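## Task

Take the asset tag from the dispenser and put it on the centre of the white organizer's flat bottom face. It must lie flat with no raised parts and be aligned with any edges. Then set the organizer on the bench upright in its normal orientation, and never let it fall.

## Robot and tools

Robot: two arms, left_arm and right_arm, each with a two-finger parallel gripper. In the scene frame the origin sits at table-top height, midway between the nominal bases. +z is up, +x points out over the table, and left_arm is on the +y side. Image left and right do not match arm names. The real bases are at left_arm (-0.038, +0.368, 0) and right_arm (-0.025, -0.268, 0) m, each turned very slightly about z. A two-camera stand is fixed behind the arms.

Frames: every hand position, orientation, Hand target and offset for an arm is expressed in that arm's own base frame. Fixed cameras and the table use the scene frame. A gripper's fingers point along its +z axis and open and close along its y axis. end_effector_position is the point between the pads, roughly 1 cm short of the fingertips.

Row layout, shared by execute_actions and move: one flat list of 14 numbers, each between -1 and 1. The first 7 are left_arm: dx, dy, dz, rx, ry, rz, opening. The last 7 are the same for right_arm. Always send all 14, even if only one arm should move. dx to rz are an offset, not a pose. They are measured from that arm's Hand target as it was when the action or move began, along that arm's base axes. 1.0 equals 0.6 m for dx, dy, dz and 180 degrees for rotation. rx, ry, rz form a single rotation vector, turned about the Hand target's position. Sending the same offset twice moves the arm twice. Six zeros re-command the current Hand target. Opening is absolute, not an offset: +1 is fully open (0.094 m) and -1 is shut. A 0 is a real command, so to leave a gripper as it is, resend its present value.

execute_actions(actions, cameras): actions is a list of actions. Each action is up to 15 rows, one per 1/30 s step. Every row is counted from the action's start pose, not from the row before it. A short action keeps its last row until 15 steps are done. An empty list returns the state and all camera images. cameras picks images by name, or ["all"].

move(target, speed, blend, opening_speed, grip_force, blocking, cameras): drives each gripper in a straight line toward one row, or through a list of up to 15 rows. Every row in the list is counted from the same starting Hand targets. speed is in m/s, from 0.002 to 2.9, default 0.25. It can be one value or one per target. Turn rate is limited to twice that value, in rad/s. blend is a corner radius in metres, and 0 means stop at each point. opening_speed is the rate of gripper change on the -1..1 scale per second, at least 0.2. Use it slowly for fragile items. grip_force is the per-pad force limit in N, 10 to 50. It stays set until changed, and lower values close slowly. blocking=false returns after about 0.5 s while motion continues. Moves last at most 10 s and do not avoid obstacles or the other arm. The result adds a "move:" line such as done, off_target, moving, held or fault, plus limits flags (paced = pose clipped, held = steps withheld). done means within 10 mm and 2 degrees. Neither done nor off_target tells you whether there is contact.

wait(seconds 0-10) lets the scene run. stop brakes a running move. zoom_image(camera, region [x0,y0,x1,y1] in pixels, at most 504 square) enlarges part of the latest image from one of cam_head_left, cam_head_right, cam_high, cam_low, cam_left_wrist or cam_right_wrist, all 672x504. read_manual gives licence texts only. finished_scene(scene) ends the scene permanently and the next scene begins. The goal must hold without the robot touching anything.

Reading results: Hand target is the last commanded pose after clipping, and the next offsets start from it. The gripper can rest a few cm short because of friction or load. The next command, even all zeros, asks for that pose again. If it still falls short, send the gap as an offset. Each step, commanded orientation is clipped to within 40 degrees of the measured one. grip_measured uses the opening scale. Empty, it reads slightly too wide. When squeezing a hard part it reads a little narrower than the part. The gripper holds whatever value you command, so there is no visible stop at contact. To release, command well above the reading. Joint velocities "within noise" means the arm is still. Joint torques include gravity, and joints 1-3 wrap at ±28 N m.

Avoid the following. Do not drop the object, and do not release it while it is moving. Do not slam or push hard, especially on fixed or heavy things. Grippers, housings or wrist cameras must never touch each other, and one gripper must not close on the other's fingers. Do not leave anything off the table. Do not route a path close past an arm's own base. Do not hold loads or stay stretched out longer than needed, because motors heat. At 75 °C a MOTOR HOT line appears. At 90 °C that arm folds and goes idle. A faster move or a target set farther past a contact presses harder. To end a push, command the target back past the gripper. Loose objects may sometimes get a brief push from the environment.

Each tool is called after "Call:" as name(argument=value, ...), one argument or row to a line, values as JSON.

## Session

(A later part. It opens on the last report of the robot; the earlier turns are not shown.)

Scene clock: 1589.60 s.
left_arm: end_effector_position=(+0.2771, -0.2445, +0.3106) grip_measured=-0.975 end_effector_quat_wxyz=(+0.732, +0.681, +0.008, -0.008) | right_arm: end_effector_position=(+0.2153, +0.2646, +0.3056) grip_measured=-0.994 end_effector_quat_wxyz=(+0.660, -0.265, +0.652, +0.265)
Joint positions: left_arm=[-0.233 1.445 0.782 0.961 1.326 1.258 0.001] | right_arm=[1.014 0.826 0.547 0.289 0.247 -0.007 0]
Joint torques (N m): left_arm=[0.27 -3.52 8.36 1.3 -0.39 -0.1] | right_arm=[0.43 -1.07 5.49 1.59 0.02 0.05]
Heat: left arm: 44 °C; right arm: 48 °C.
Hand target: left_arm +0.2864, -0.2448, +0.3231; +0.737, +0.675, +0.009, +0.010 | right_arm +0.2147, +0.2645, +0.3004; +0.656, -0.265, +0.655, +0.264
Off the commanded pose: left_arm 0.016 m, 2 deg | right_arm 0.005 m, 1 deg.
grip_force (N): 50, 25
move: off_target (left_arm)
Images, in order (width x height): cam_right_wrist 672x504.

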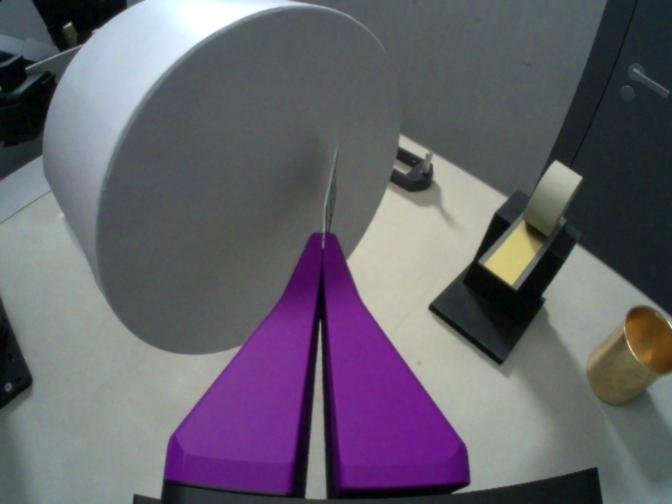

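Call:
move(
  target=[
    [0,0,0,0,0,0,-1, -0.001,0.0195,-0.001,0,0,0,-1],
    [0,0,0,0,0,0,-1, -0.0052,0.0335,-0.001,0,0,0.0444,-1],
    [0,0,0,0,0,0,-1, -0.0005,0.0417,-0.001,0,0,0.1167,-1],
  ],
  speed=0.05,
  blend=[0.005, 0.005, 0],
  cameras=["cam_high","cam_low","cam_right_wrist"],
)

Call:
zoom_image(
  camera="cam_right_wrist",
  region=[260, 80, 420, 260],
)

Scene clock: 1601.50 s.
left_arm: end_effector_position=(+0.2776, -0.2446, +0.3095) grip_measured=-0.975 end_effector_quat_wxyz=(+0.731, +0.682, +0.010, -0.009) | right_arm: end_effector_position=(+0.2120, +0.2888, +0.2881) grip_measured=-0.994 end_effector_quat_wxyz=(+0.591, -0.383, +0.603, +0.376)
Joint positions: left_arm=[-0.233 1.445 0.782 0.95 1.325 1.265 0.001] | right_arm=[0.741 0.944 0.547 0.376 -0.391 -0.007 0]
Joint torques (N m): left_arm=[0.28 -3.56 8.36 1.39 -0.37 -0.16] | right_arm=[-0.46 -1.33 8.85 1.58 -0.09 0.04]
Heat: left arm: 44 °C; right arm: 47 °C.
Hand target: left_arm +0.2864, -0.2448, +0.3231; +0.737, +0.675, +0.009, +0.010 | right_arm +0.2144, +0.2896, +0.2997; +0.597, -0.380, +0.596, +0.379
Off the commanded pose: left_arm 0.016 m, 2 deg | right_arm 0.012 m, 1 deg.
grip_force (N): 50, 25
move: off_target (left_arm, right_arm)
Images, in order (width x height): cam_high 672x504, cam_low 672x504, cam_right_wrist 672x504.

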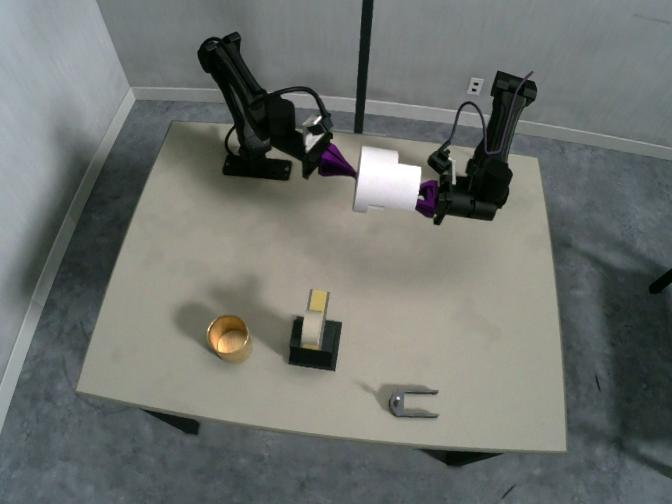

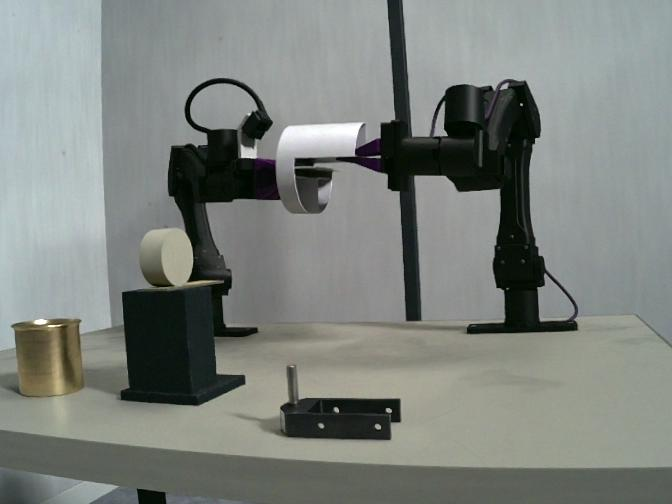

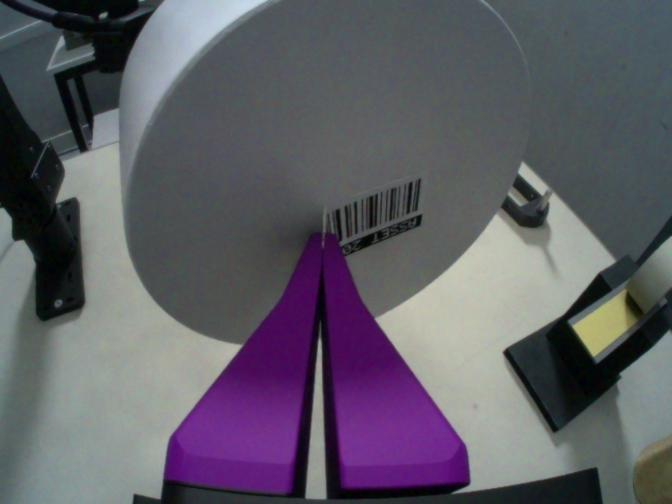

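Scaled by 2.800 from the camera's 672x504 image, which has a finer 960x720 frame.

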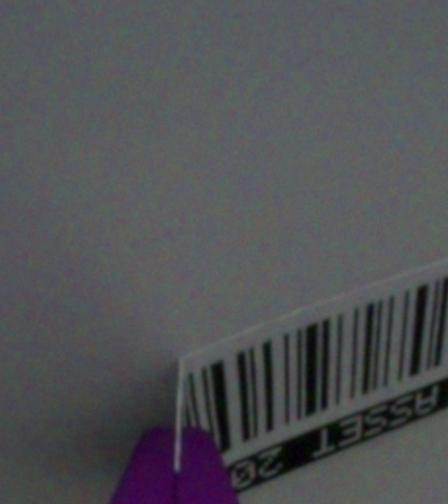

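Call:
move(
  target=[
    [0,0,0,0,0,0,-1, -0.004,-0.03,0.01,0,0,-0.08,-1],
    [0,0,0,0,0,0,-1, -0.004,-0.07,0.03,0,0,-0.1167,-1],
  ],
  speed=0.08,
  blend=[0.02, 0],
  cameras=["cam_right_wrist"],
)

Call:
zoom_image(
  camera="cam_right_wrist",
  region=[260, 120, 400, 260],
)

Scene clock: 1609.67 s.
left_arm: end_effector_position=(+0.2675, -0.2511, +0.3087) grip_measured=-0.975 end_effector_quat_wxyz=(+0.729, +0.684, -0.007, -0.024) | right_arm: end_effector_position=(+0.2073, +0.2589, +0.2926) grip_measured=-0.994 end_effector_quat_wxyz=(+0.631, -0.295, +0.664, +0.270)
Joint positions: left_arm=[-0.257 1.445 0.782 0.953 1.349 1.265 0.001] | right_arm=[0.975 0.768 0.547 0.164 0.153 -0.004 0]
Joint torques (N m): left_arm=[2.48 -3.71 8.14 1.35 -0.57 -0.18] | right_arm=[-0.01 -3.1 9.52 1.61 0.51 0.02]
Heat: left arm: 45 °C; right arm: 47 °C.
Hand target: left_arm +0.2864, -0.2448, +0.3231; +0.737, +0.675, +0.009, +0.010 | right_arm +0.2120, +0.2476, +0.3178; +0.656, -0.264, +0.655, +0.264
Off the commanded pose: left_arm 0.025 m, 5 deg | right_arm 0.028 m, 5 deg.
grip_force (N): 50, 25
move: off_target (left_arm, right_arm)
Images, in order (width x height): cam_right_wrist 672x504.

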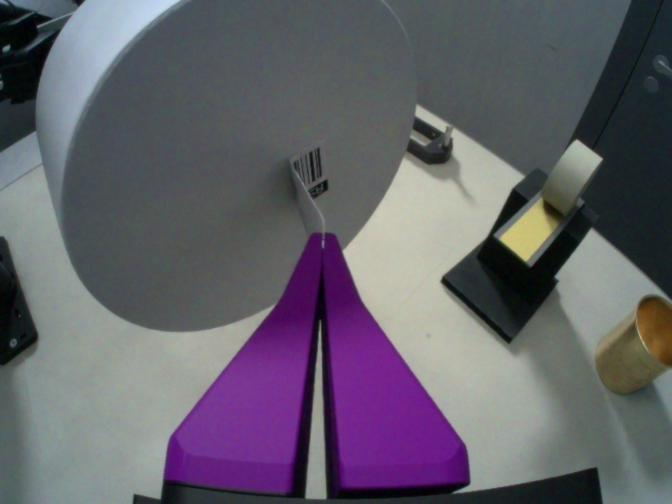

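Scaled by 3.600 from the camera's 672x504 image, which has a finer 960x720 frame.

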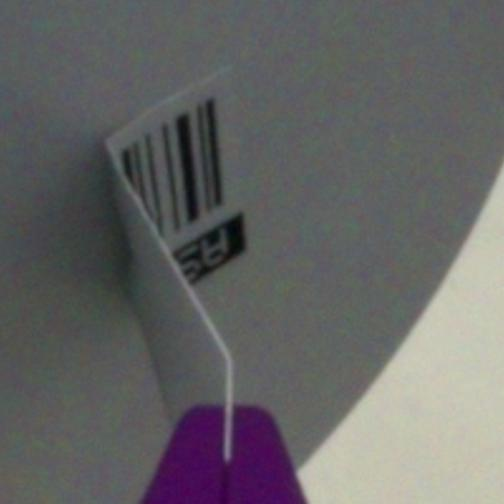

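Call:
move(
  target=[0,0,0,0,0,0,-1, 0.0,-0.05,0.0,0,0,0,-1],
  speed=0.06,
  cameras=["cam_right_wrist"],
)

Call:
zoom_image(
  camera="cam_right_wrist",
  region=[260, 120, 400, 260],
)

Scene clock: 1619.50 s.
left_arm: end_effector_position=(+0.2775, -0.2440, +0.3104) grip_measured=-0.975 end_effector_quat_wxyz=(+0.732, +0.682, +0.007, -0.006) | right_arm: end_effector_position=(+0.2127, +0.2191, +0.3089) grip_measured=-0.994 end_effector_quat_wxyz=(+0.650, -0.268, +0.662, +0.260)
Joint positions: left_arm=[-0.231 1.445 0.782 0.959 1.327 1.264 0.001] | right_arm=[0.843 0.626 0.547 0.059 0.078 -0.004 0]
Joint torques (N m): left_arm=[0.12 -3.48 8.35 1.3 -0.39 -0.17] | right_arm=[-0.46 -0.24 7.62 1.64 -0.1 0]
Heat: left arm: 45 °C; right arm: 48 °C.
Hand target: left_arm +0.2864, -0.2448, +0.3231; +0.737, +0.675, +0.009, +0.010 | right_arm +0.2120, +0.2176, +0.3178; +0.656, -0.264, +0.655, +0.264
Off the commanded pose: left_arm 0.015 m, 2 deg | right_arm 0.009 m, 1 deg.
grip_force (N): 50, 25
move: off_target (left_arm)
Images, in order (width x height): cam_right_wrist 672x504.

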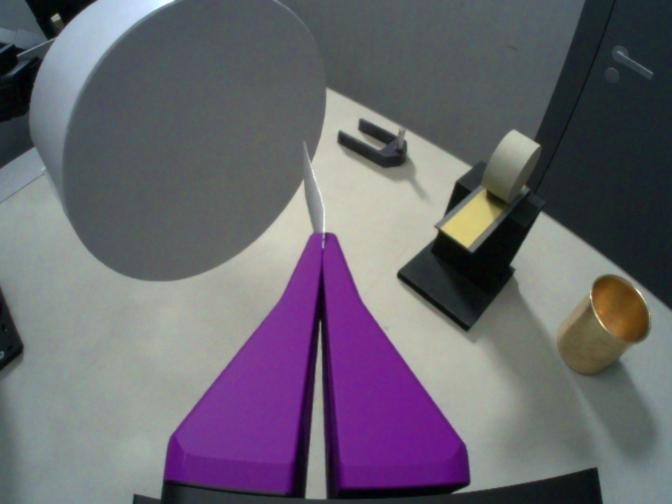

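Scaled by 3.600 from the camera's 672x504 image, which has a finer 960x720 frame.

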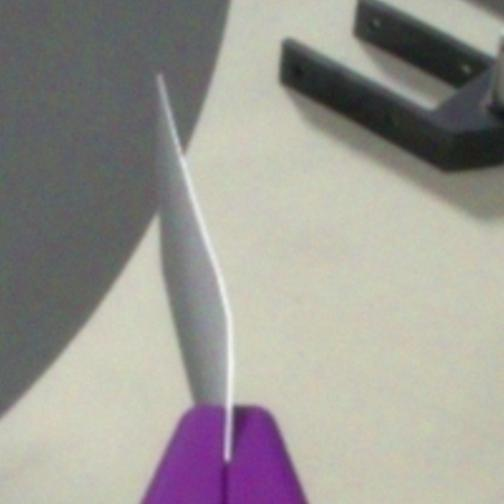

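Call:
move(
  target=[0,0,0,0,0,0,-1, 0.0015,0.077,0.005,0,0,-0.1056,-1],
  speed=0.1,
  cameras=["cam_right_wrist"],
)

Scene clock: 1636.30 s.
left_arm: end_effector_position=(+0.2776, -0.2440, +0.3105) grip_measured=-0.975 end_effector_quat_wxyz=(+0.732, +0.682, +0.007, -0.006) | right_arm: end_effector_position=(+0.2126, +0.2620, +0.3002) grip_measured=-0.994 end_effector_quat_wxyz=(+0.681, -0.172, +0.699, +0.136)
Joint positions: left_arm=[-0.231 1.445 0.782 0.959 1.327 1.264 0.001] | right_arm=[1.306 0.971 0.627 0.288 0.867 -0.002 0]
Joint torques (N m): left_arm=[0.12 -3.56 8.39 1.31 -0.39 -0.15] | right_arm=[0.42 -1.65 9.87 1.59 0.07 -0.02]
Heat: left arm: 45 °C; right arm: 48 °C.
Hand target: left_arm +0.2864, -0.2448, +0.3231; +0.737, +0.675, +0.009, +0.010 | right_arm +0.2129, +0.2638, +0.3208; +0.691, -0.153, +0.690, +0.152
Off the commanded pose: left_arm 0.015 m, 2 deg | right_arm 0.021 m, 3 deg.
grip_force (N): 50, 25
move: off_target (left_arm, right_arm)
Images, in order (width x height): cam_right_wrist 672x504.

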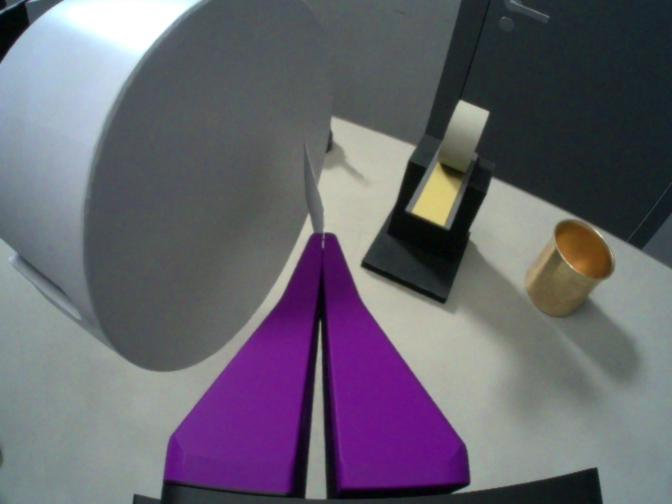

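Call:
move(
  target=[
    [0,0,0,0,0,0,-1, -0.0002,0.0292,0,0,0,0,-1],
    [0,0,0,0,0,0,-1, -0.0014,0.0387,0,0,0,0.1222,-1],
    [0,0,0,0,0,0,-1, 0.0075,0.0443,0,0,0,0.2333,-1],
  ],
  speed=0.06,
  blend=[0.004, 0.004, 0],
  cameras=["cam_high","cam_low","cam_right_wrist"],
)

Call:
zoom_image(
  camera="cam_right_wrist",
  region=[260, 80, 440, 260],
)

Call:
zoom_image(
  camera="cam_right_wrist",
  region=[70, 0, 320, 360],
)

Call:
zoom_image(
  camera="cam_right_wrist",
  region=[300, 0, 560, 360],
)

Scene clock: 1652.93 s.
left_arm: end_effector_position=(+0.2781, -0.2440, +0.3106) grip_measured=-0.975 end_effector_quat_wxyz=(+0.732, +0.681, +0.008, -0.005) | right_arm: end_effector_position=(+0.2168, +0.2901, +0.3069) grip_measured=-0.994 end_effector_quat_wxyz=(+0.577, -0.390, +0.605, +0.386)
Joint positions: left_arm=[-0.231 1.445 0.782 0.959 1.324 1.264 0.001] | right_arm=[0.704 0.965 0.649 0.274 -0.458 -0.002 0]
Joint torques (N m): left_arm=[0.09 -3.49 8.31 1.3 -0.36 -0.17] | right_arm=[-0.42 -1.81 7.84 1.82 -0.14 -0.01]
Heat: left arm: 45 °C; right arm: 50 °C.
Hand target: left_arm +0.2864, -0.2448, +0.3231; +0.737, +0.675, +0.009, +0.010 | right_arm +0.2173, +0.2904, +0.3208; +0.590, -0.390, +0.589, +0.390
Off the commanded pose: left_arm 0.015 m, 2 deg | right_arm 0.014 m, 2 deg.
grip_force (N): 50, 25
move: off_target (left_arm, right_arm)
Images, in order (width x height): cam_high 672x504, cam_low 672x504, cam_right_wrist 672x504.

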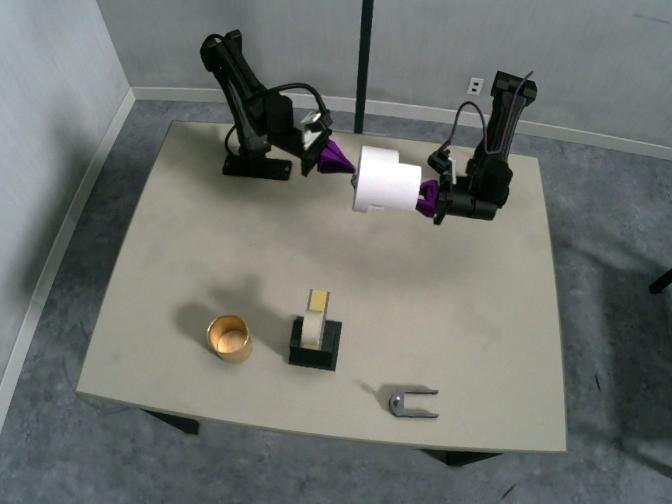

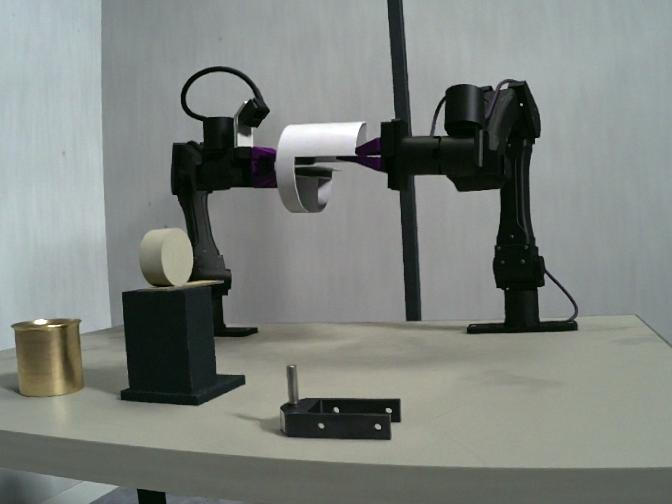

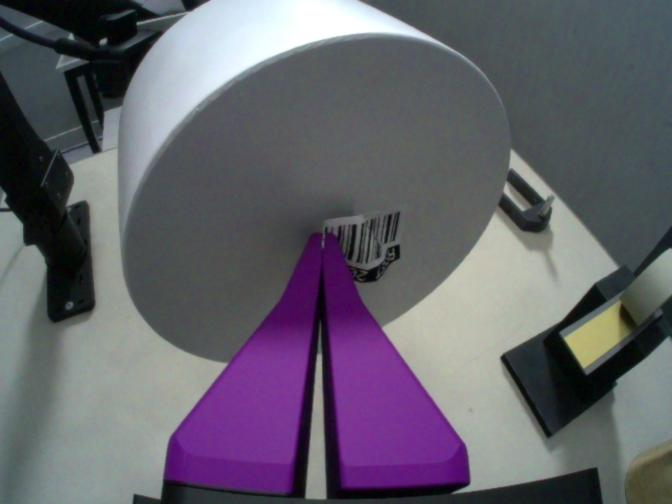

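Scaled by 2.800 from the camera's 672x504 image, which has a finer 960x720 frame.

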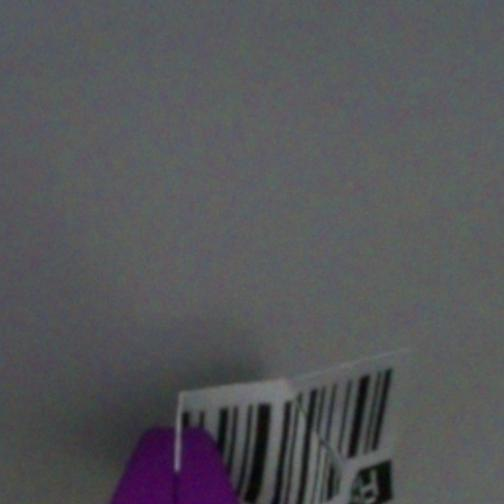

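Scaled by 1.400 from the camera's 672x504 image, which has a finer 960x720 frame.

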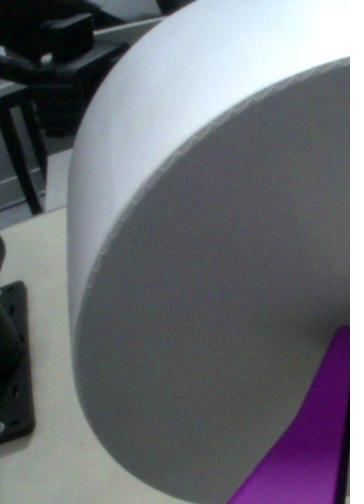

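Scaled by 1.400 from the camera's 672x504 image, which has a finer 960x720 frame.

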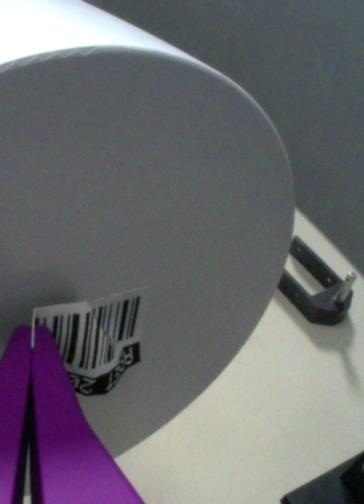

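Call:
move(
  target=[
    [0,0,0,0,0,0,-1, 0.0065,-0.008,0,0,0,0.15,-1],
    [0,0,0,0,0,0,-1, 0.008,-0.11,-0.01,0,0,0.15,-1],
  ],
  speed=[0.1, 0.07],
  blend=[0.01, 0],
  cameras=["cam_high","cam_right_wrist"],
)

Call:
zoom_image(
  camera="cam_right_wrist",
  region=[260, 120, 400, 260],
)

Scene clock: 1680.30 s.
left_arm: end_effector_position=(+0.2775, -0.2446, +0.3102) grip_measured=-0.975 end_effector_quat_wxyz=(+0.732, +0.682, +0.008, -0.007) | right_arm: end_effector_position=(+0.2270, +0.2264, +0.3128) grip_measured=-0.994 end_effector_quat_wxyz=(+0.479, -0.513, +0.488, +0.519)
Joint positions: left_arm=[-0.233 1.445 0.782 0.956 1.324 1.265 0.001] | right_arm=[0.188 1.205 0.765 0.417 -1.448 -0.009 0]
Joint torques (N m): left_arm=[0.29 -3.54 8.36 1.34 -0.36 -0.17] | right_arm=[-0.36 -4.85 4.9 1.22 -0.1 0.04]
Heat: left arm: 45 °C; right arm: 49 °C.
Hand target: left_arm +0.2864, -0.2448, +0.3231; +0.737, +0.675, +0.009, +0.010 | right_arm +0.2223, +0.2243, +0.3148; +0.483, -0.517, +0.482, +0.517
Off the commanded pose: left_arm 0.016 m, 2 deg | right_arm 0.006 m, 1 deg.
grip_force (N): 50, 25
move: off_target (left_arm)
Images, in order (width x height): cam_high 672x504, cam_right_wrist 672x504.

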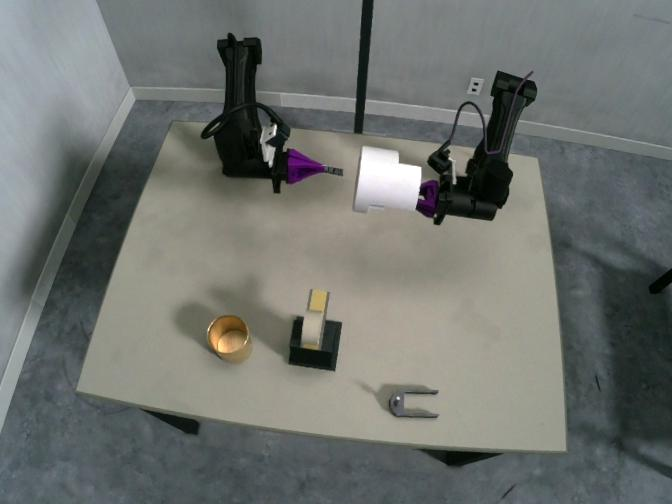

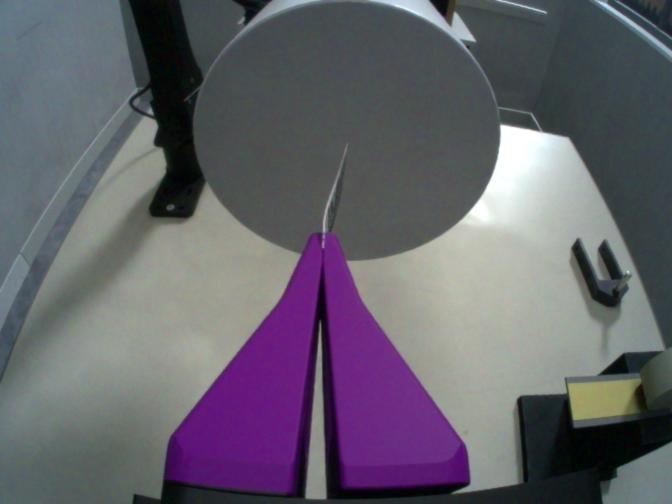

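Scaled by 3.600 from the camera's 672x504 image, which has a finer 960x720 frame.

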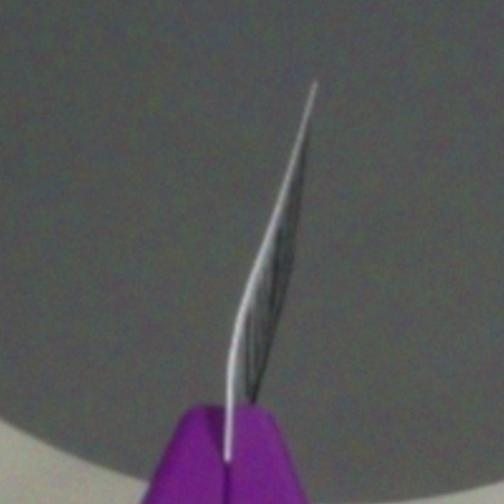

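Call:
zoom_image(
  camera="cam_right_wrist",
  region=[180, 0, 510, 270],
)

Scaled by 1.527 from the camera's 672x504 image, which has a finer 960x720 frame.

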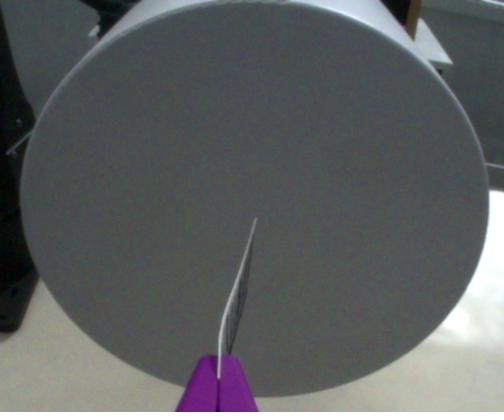

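Call:
move(
  target=[0,0,0,0,0,0,-1, 0.0385,0.047,-0.024,0,0,-0.0317,-1],
  speed=0.08,
  cameras=["cam_right_wrist"],
)

Scene clock: 1713.73 s.
left_arm: end_effector_position=(+0.2775, -0.2446, +0.3102) grip_measured=-0.975 end_effector_quat_wxyz=(+0.732, +0.682, +0.008, -0.007) | right_arm: end_effector_position=(+0.2454, +0.2514, +0.3040) grip_measured=-0.994 end_effector_quat_wxyz=(+0.510, -0.494, +0.505, +0.491)
Joint positions: left_arm=[-0.233 1.445 0.782 0.956 1.324 1.265 0.001] | right_arm=[0.284 1.248 0.746 0.504 -1.257 -0.006 0]
Joint torques (N m): left_arm=[0.31 -3.56 8.38 1.33 -0.36 -0.16] | right_arm=[0.47 -3.26 4.92 1.34 0.04 0.03]
Heat: left arm: 46 °C; right arm: 46 °C.
Hand target: left_arm +0.2864, -0.2448, +0.3231; +0.737, +0.675, +0.009, +0.010 | right_arm +0.2453, +0.2526, +0.3003; +0.508, -0.492, +0.507, +0.492
Off the commanded pose: left_arm 0.016 m, 2 deg | right_arm 0.004 m, 0 deg.
grip_force (N): 50, 25
move: off_target (left_arm)
Images, in order (width x height): cam_right_wrist 672x504.

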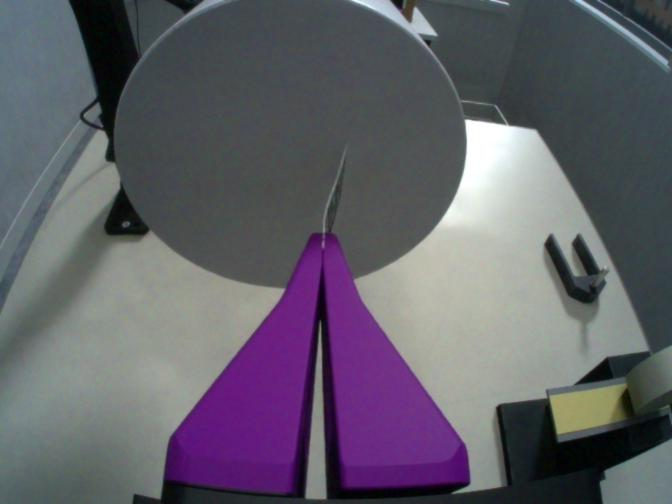

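Call:
move(
  target=[
    [0,0,0,0,0,0,-1, -0.0005,0.0158,-0.004,0,0,0,-1],
    [0,0,0,0,0,0,-1, -0.0123,0.0222,-0.004,0,0,0,-1],
    [0,0,0,0,0,0,-1, -0.0277,0.0333,-0.004,0,0,0,-1],
    [0,0,0,0,0,0,-1, -0.0397,0.0482,-0.004,0,0,0,-1],
    [0,0,0,0,0,0,-1, -0.0458,0.058,-0.004,0,0,0,-1],
  ],
  speed=0.04,
  blend=[0.003, 0.003, 0.003, 0.003, 0],
  cameras=["cam_high", "cam_low", "cam_right_wrist"],
)

Call:
zoom_image(
  camera="cam_right_wrist",
  region=[260, 120, 440, 300],
)

Scene clock: 1723.20 s.
left_arm: end_effector_position=(+0.2776, -0.2446, +0.3102) grip_measured=-0.975 end_effector_quat_wxyz=(+0.732, +0.682, +0.009, -0.007) | right_arm: end_effector_position=(+0.2213, +0.2884, +0.2972) grip_measured=-0.994 end_effector_quat_wxyz=(+0.506, -0.494, +0.506, +0.493)
Joint positions: left_arm=[-0.233 1.445 0.782 0.955 1.324 1.265 0.001] | right_arm=[0.459 1.219 0.703 0.513 -1.086 -0.004 0]
Joint torques (N m): left_arm=[0.31 -3.55 8.38 1.34 -0.35 -0.15] | right_arm=[0.43 -5.12 4.92 1.27 0.07 0.03]
Heat: left arm: 46 °C; right arm: 46 °C.
Hand target: left_arm +0.2865, -0.2448, +0.3231; +0.737, +0.675, +0.009, +0.010 | right_arm +0.2178, +0.2874, +0.2980; +0.508, -0.492, +0.507, +0.492
Off the commanded pose: left_arm 0.016 m, 2 deg | right_arm 0.004 m, 0 deg.
grip_force (N): 50, 25
move: off_target (left_arm)
Images, in order (width x height): cam_high 672x504, cam_low 672x504, cam_right_wrist 672x504.

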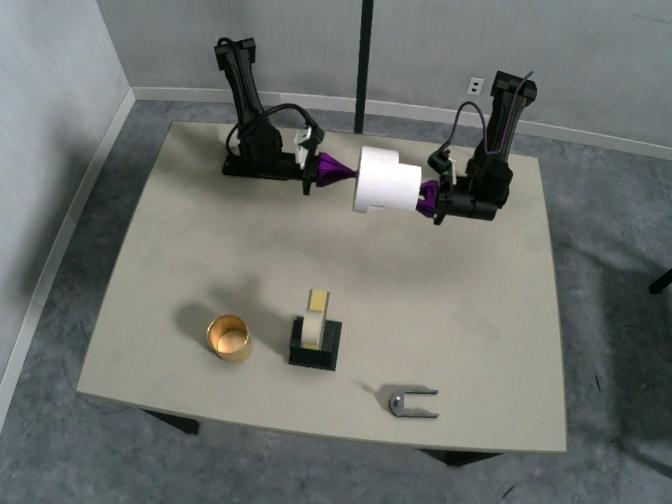

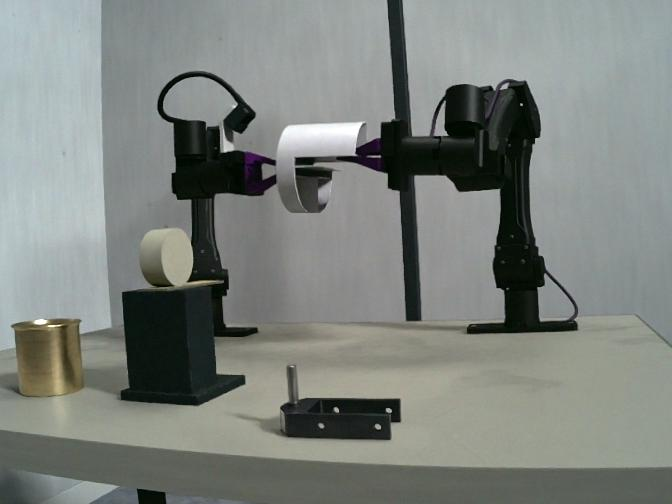

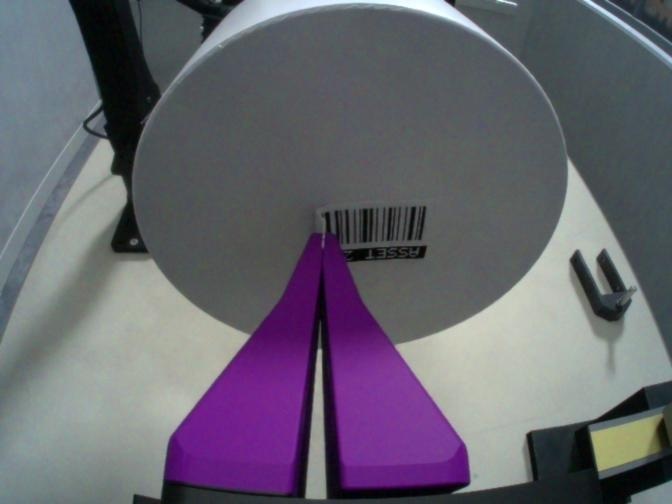

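Scaled by 2.800 from the camera's 672x504 image, which has a finer 960x720 frame.

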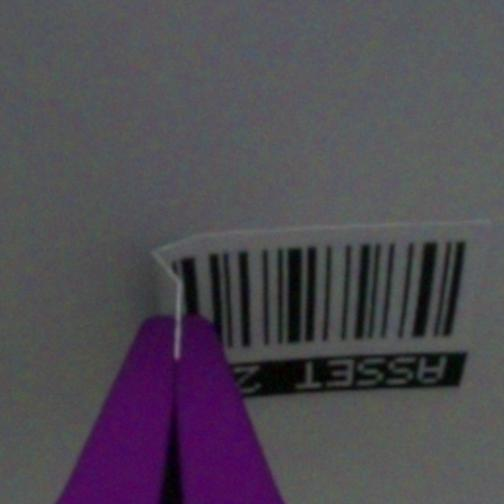

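Call:
zoom_image(
  camera="cam_right_wrist",
  region=[120, 0, 580, 350],
)

Scaled by 1.096 from the camera's 672x504 image, which has a finer 960x720 frame.

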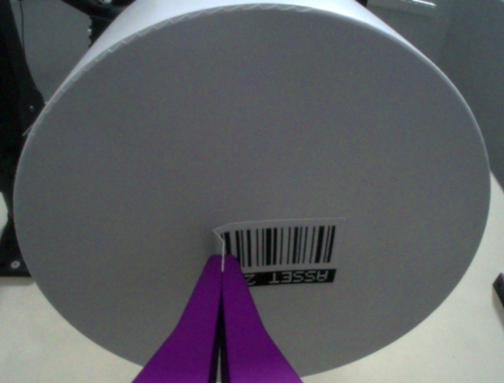

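Call:
move(
  target=[0,0,0,0,0,0,-1, -0.0055,0.0117,0.001,0,0,0.0389,-1],
  speed=0.03,
  cameras=["cam_high","cam_right_wrist"],
)

Call:
zoom_image(
  camera="cam_right_wrist",
  region=[260, 120, 440, 300],
)

Scene clock: 1757.17 s.
left_arm: end_effector_position=(+0.2778, -0.2448, +0.3083) grip_measured=-0.975 end_effector_quat_wxyz=(+0.730, +0.683, +0.012, -0.010) | right_arm: end_effector_position=(+0.2128, +0.2931, +0.2929) grip_measured=-0.994 end_effector_quat_wxyz=(-0.480, +0.520, -0.480, -0.519)
Joint positions: left_arm=[-0.233 1.445 0.782 0.939 1.326 1.271 0.001] | right_arm=[0.459 1.277 0.722 0.552 -1.192 -0.004 0]
Joint torques (N m): left_arm=[0.29 -3.59 8.39 1.51 -0.37 -0.22] | right_arm=[-0.08 -3.03 8.32 1.15 -0.12 0.05]
Heat: left arm: 46 °C; right arm: 46 °C.
Hand target: left_arm +0.2864, -0.2448, +0.3231; +0.737, +0.675, +0.009, +0.010 | right_arm +0.2145, +0.2944, +0.2986; -0.477, +0.522, -0.476, -0.522
Off the commanded pose: left_arm 0.017 m, 3 deg | right_arm 0.006 m, 1 deg.
grip_force (N): 50, 25
move: off_target (left_arm)
Images, in order (width x height): cam_high 672x504, cam_right_wrist 672x504.

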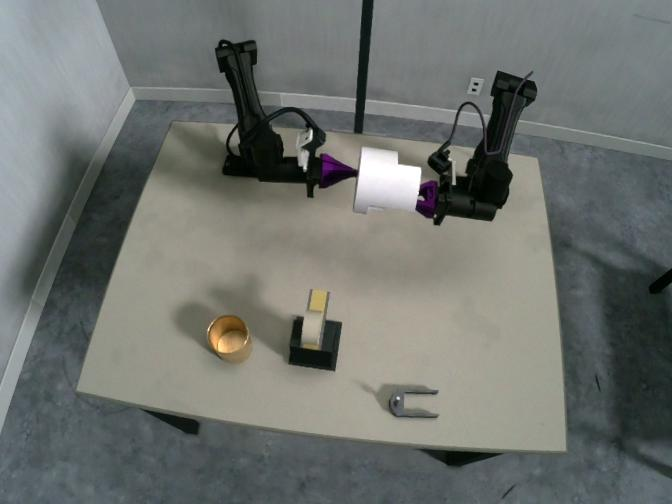

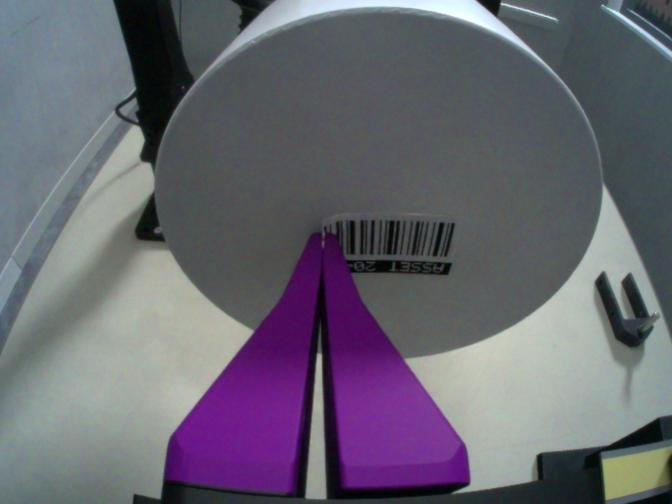

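Scaled by 2.800 from the camera's 672x504 image, which has a finer 960x720 frame.

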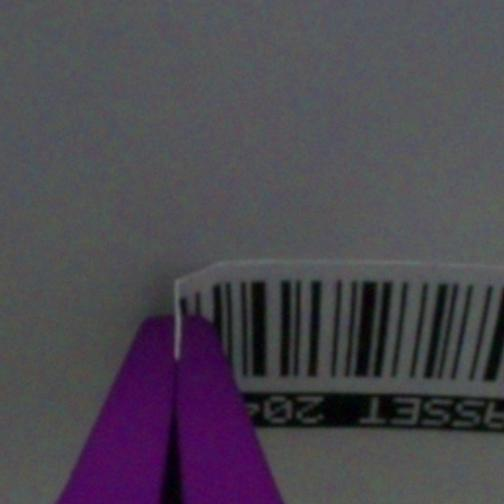

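Call:
move(
  target=[0,0,0,0,0,0,-1, 0,0.025,0.002,0,0,0,-1],
  speed=0.03,
  cameras=["cam_right_wrist"],
)

Call:
zoom_image(
  camera="cam_right_wrist",
  region=[260, 120, 440, 300],
)

Scene clock: 1763.83 s.
left_arm: end_effector_position=(+0.2794, -0.2397, +0.3075) grip_measured=-0.975 end_effector_quat_wxyz=(+0.729, +0.685, +0.012, -0.009) | right_arm: end_effector_position=(+0.2145, +0.3002, +0.2923) grip_measured=-0.994 end_effector_quat_wxyz=(-0.477, +0.520, -0.481, -0.520)
Joint positions: left_arm=[-0.215 1.445 0.782 0.939 1.342 1.271 0.001] | right_arm=[0.48 1.3 0.738 0.554 -1.173 -0.004 0]
Joint torques (N m): left_arm=[-1.22 -3.64 8.31 1.51 -0.52 -0.24] | right_arm=[2.41 -2.84 9.02 1.17 0.16 0.04]
Heat: left arm: 46 °C; right arm: 47 °C.
Hand target: left_arm +0.2864, -0.2448, +0.3231; +0.737, +0.675, +0.009, +0.010 | right_arm +0.2145, +0.3094, +0.3000; -0.478, +0.522, -0.476, -0.522
Off the commanded pose: left_arm 0.018 m, 3 deg | right_arm 0.012 m, 1 deg.
grip_force (N): 50, 25
move: off_target (left_arm, right_arm)
Images, in order (width x height): cam_right_wrist 672x504.

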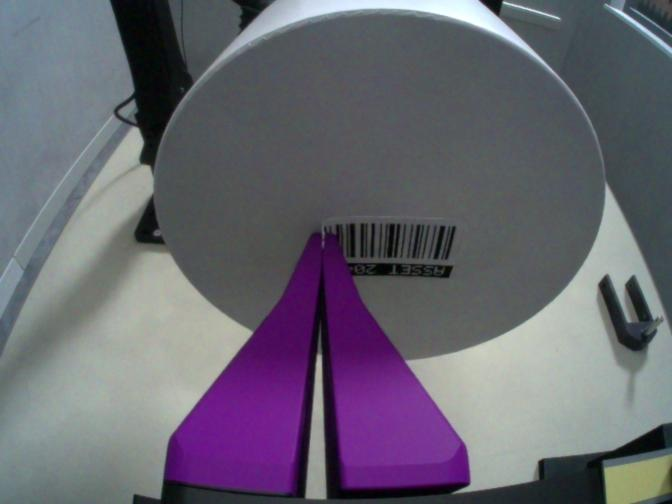

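Scaled by 2.800 from the camera's 672x504 image, which has a finer 960x720 frame.

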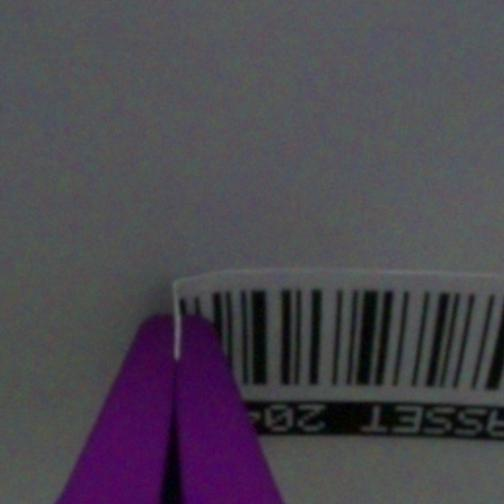

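Call:
move(
  target=[
    [0,0,0,0,0,0,-1, 0,-0.014,0,0,0,0,-1],
    [0,0,0,0,0,0,-1, 0,-0.014,0,0,0,0,-0.5],
  ],
  speed=0.04,
  opening_speed=0.3,
  grip_force=[50, 50],
  cameras=["cam_right_wrist", "cam_high"],
)

Call:
zoom_image(
  camera="cam_right_wrist",
  region=[260, 120, 480, 340],
)

Scene clock: 1772.67 s.
left_arm: end_effector_position=(+0.2818, -0.2397, +0.3082) grip_measured=-0.975 end_effector_quat_wxyz=(+0.730, +0.683, +0.017, -0.004) | right_arm: end_effector_position=(+0.2116, +0.2983, +0.2920) grip_measured=-0.502 end_effector_quat_wxyz=(-0.471, +0.524, -0.476, -0.526)
Joint positions: left_arm=[-0.215 1.445 0.782 0.939 1.328 1.271 0.001] | right_arm=[0.473 1.3 0.738 0.552 -1.201 -0.002 0.023]
Joint torques (N m): left_arm=[-1.28 -3.64 8.34 1.51 -0.39 -0.23] | right_arm=[0.64 -4.11 8.01 1.15 0.15 0.04]
Heat: left arm: 46 °C; right arm: 48 °C.
Hand target: left_arm +0.2865, -0.2448, +0.3231; +0.737, +0.675, +0.009, +0.010 | right_arm +0.2145, +0.3010, +0.2999; -0.477, +0.522, -0.476, -0.522
Off the commanded pose: left_arm 0.016 m, 2 deg | right_arm 0.009 m, 1 deg.
move: off_target (left_arm)
Images, in order (width x height): cam_high 672x504, cam_right_wrist 672x504.

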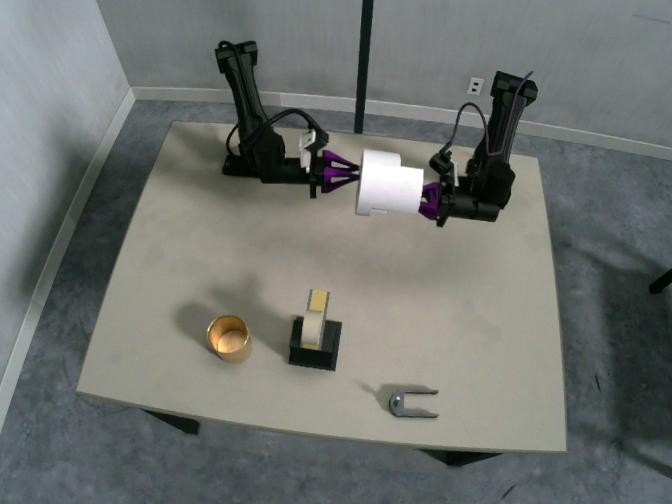

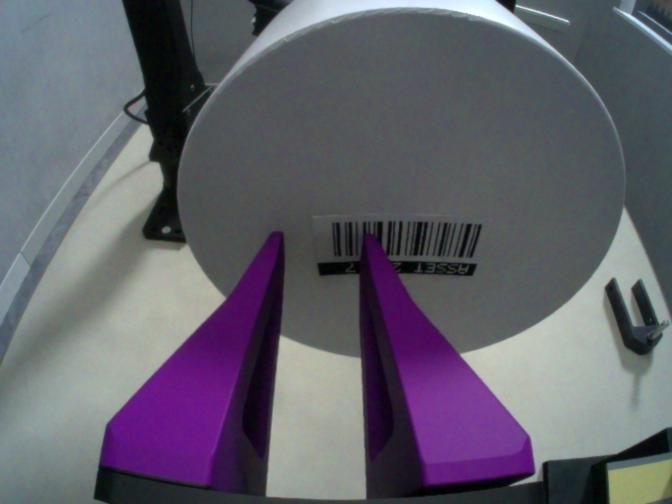

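Scaled by 2.291 from the camera's 672x504 image, which has a finer 960x720 frame.

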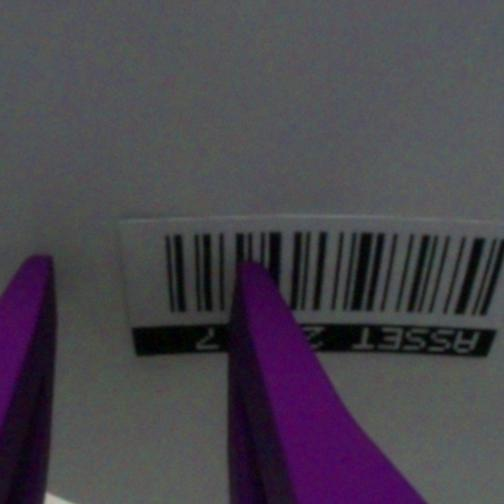

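Call:
move(
  target=[0,0,0,0,0,0,-1, 0,-0.06,0,0,0,0,-0.5],
  speed=0.06,
  cameras=["cam_right_wrist"],
)

Call:
zoom_image(
  camera="cam_right_wrist",
  region=[160, 0, 560, 310],
)

Scene clock: 1776.93 s.
left_arm: end_effector_position=(+0.2796, -0.2426, +0.3084) grip_measured=-0.975 end_effector_quat_wxyz=(+0.730, +0.683, +0.014, -0.007) | right_arm: end_effector_position=(+0.2191, +0.2679, +0.2987) grip_measured=-0.502 end_effector_quat_wxyz=(-0.478, +0.522, -0.477, -0.521)
Joint positions: left_arm=[-0.226 1.445 0.782 0.94 1.325 1.271 0.001] | right_arm=[0.355 1.257 0.732 0.526 -1.304 -0.002 0.023]
Joint torques (N m): left_arm=[-0.36 -3.62 8.36 1.49 -0.36 -0.23] | right_arm=[-0.35 -5.46 4.9 1.13 -0.07 0.03]
Heat: left arm: 46 °C; right arm: 47 °C.
Hand target: left_arm +0.2865, -0.2448, +0.3231; +0.737, +0.675, +0.009, +0.010 | right_arm +0.2145, +0.2650, +0.2998; -0.477, +0.522, -0.476, -0.522
Off the commanded pose: left_arm 0.016 m, 2 deg | right_arm 0.006 m, 0 deg.
move: off_target (left_arm)
Images, in order (width x height): cam_right_wrist 672x504.

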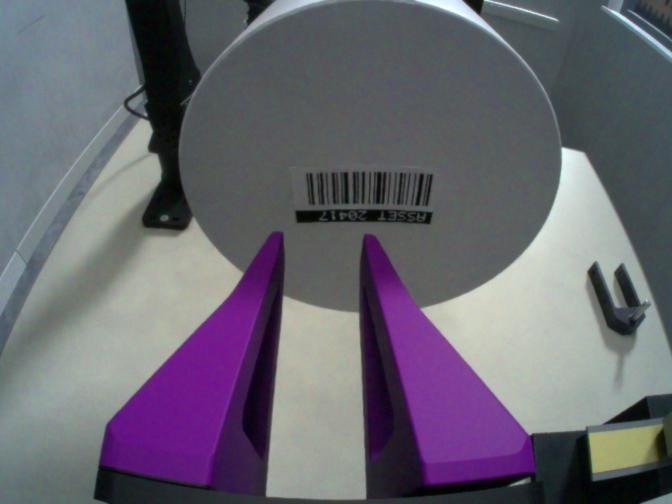

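Scaled by 1.260 from the camera's 672x504 image, which has a finer 960x720 frame.

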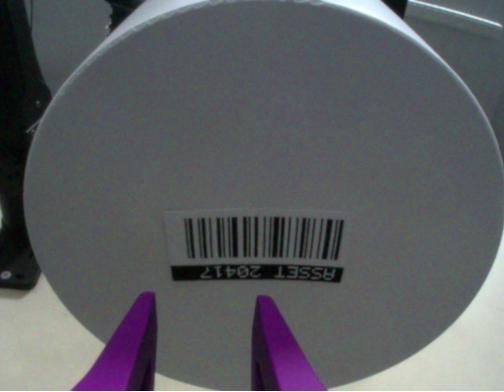

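Call:
move(
  target=[
    [0,0,0,0,0,0,-1, -0.0083,0.03,-0.002,0,0,0,-1],
    [0,0,0,0,0,0,-1, -0.0083,0.068,-0.002,0,0,0,-1],
  ],
  speed=0.04,
  opening_speed=1.0,
  cameras=["cam_right_wrist"],
)

Call:
zoom_image(
  camera="cam_right_wrist",
  region=[240, 120, 480, 340],
)

Scene clock: 1814.60 s.
left_arm: end_effector_position=(+0.2807, -0.2404, +0.3082) grip_measured=-0.975 end_effector_quat_wxyz=(+0.730, +0.683, +0.015, -0.006) | right_arm: end_effector_position=(+0.2070, +0.2987, +0.2943) grip_measured=-0.994 end_effector_quat_wxyz=(-0.472, +0.523, -0.477, -0.525)
Joint positions: left_arm=[-0.218 1.445 0.782 0.94 1.33 1.271 0.001] | right_arm=[0.484 1.277 0.732 0.537 -1.186 -0.001 0]
Joint torques (N m): left_arm=[-1.09 -3.63 8.38 1.5 -0.41 -0.24] | right_arm=[1.81 -2.78 7.75 1.3 0.25 0.02]
Heat: left arm: 46 °C; right arm: 45 °C.
Hand target: left_arm +0.2864, -0.2448, +0.3231; +0.737, +0.675, +0.009, +0.010 | right_arm +0.2095, +0.3058, +0.2987; -0.477, +0.522, -0.476, -0.522
Off the commanded pose: left_arm 0.017 m, 2 deg | right_arm 0.009 m, 1 deg.
move: off_target (left_arm)
Images, in order (width x height): cam_right_wrist 672x504.

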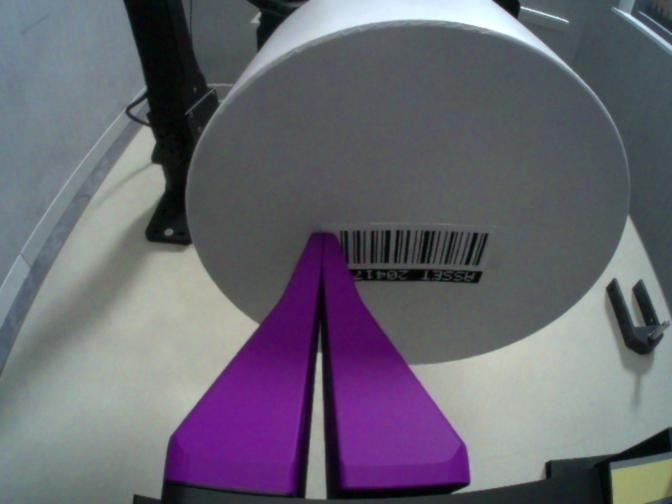

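Scaled by 2.100 from the camera's 672x504 image, which has a finer 960x720 frame.

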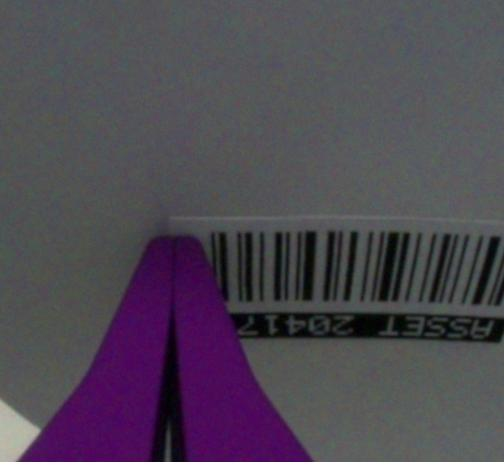

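Call:
move(
  target=[
    [0,0,0,0,0,0,-1, 0.002,-0.025,0,0,0,0,-1],
    [0,0,0,0,0,0,-1, 0.0183,-0.022,0,0,0,0,-1],
    [0,0,0,0,0,0,-1, 0.0183,0.001,0,0,0,0,-1],
    [0,0,0,0,0,0,-1, 0.02,-0.025,0,0,0,0,-1],
    [0,0,0,0,0,0,-1, 0.0367,-0.022,0,0,0,0,-1],
    [0,0,0,0,0,0,-1, 0.0367,0.002,0,0,0,0,-1],
  ],
  speed=0.05,
  blend=[0.004, 0.004, 0, 0.004, 0.004, 0],
  cameras=["cam_right_wrist"],
)

Call:
zoom_image(
  camera="cam_right_wrist",
  region=[200, 120, 480, 340],
)

Scene clock: 1822.13 s.
left_arm: end_effector_position=(+0.2807, -0.2408, +0.3087) grip_measured=-0.975 end_effector_quat_wxyz=(+0.730, +0.683, +0.014, -0.004) | right_arm: end_effector_position=(+0.2305, +0.2983, +0.2843) grip_measured=-0.994 end_effector_quat_wxyz=(-0.464, +0.515, -0.493, -0.526)
Joint positions: left_arm=[-0.219 1.445 0.782 0.944 1.328 1.271 0.001] | right_arm=[0.446 1.364 0.772 0.548 -1.208 -0.001 0]
Joint torques (N m): left_arm=[-0.91 -3.62 8.35 1.46 -0.38 -0.23] | right_arm=[2.07 -3.75 9.42 1.41 0.1 0.03]
Heat: left arm: 46 °C; right arm: 46 °C.
Hand target: left_arm +0.2865, -0.2448, +0.3231; +0.737, +0.675, +0.009, +0.010 | right_arm +0.2315, +0.3070, +0.2986; -0.477, +0.522, -0.476, -0.522
Off the commanded pose: left_arm 0.016 m, 2 deg | right_arm 0.017 m, 3 deg.
move: off_target (left_arm, right_arm)
Images, in order (width x height): cam_right_wrist 672x504.

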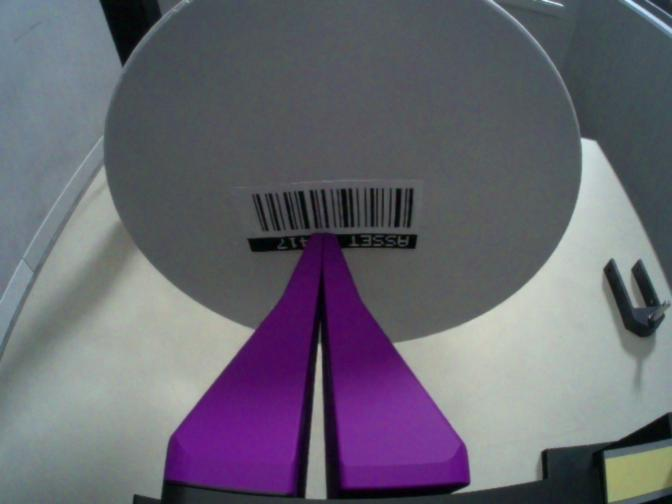

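Scaled by 1.800 from the camera's 672x504 image, which has a finer 960x720 frame.

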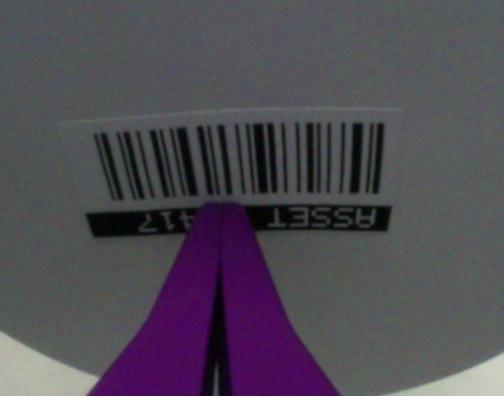

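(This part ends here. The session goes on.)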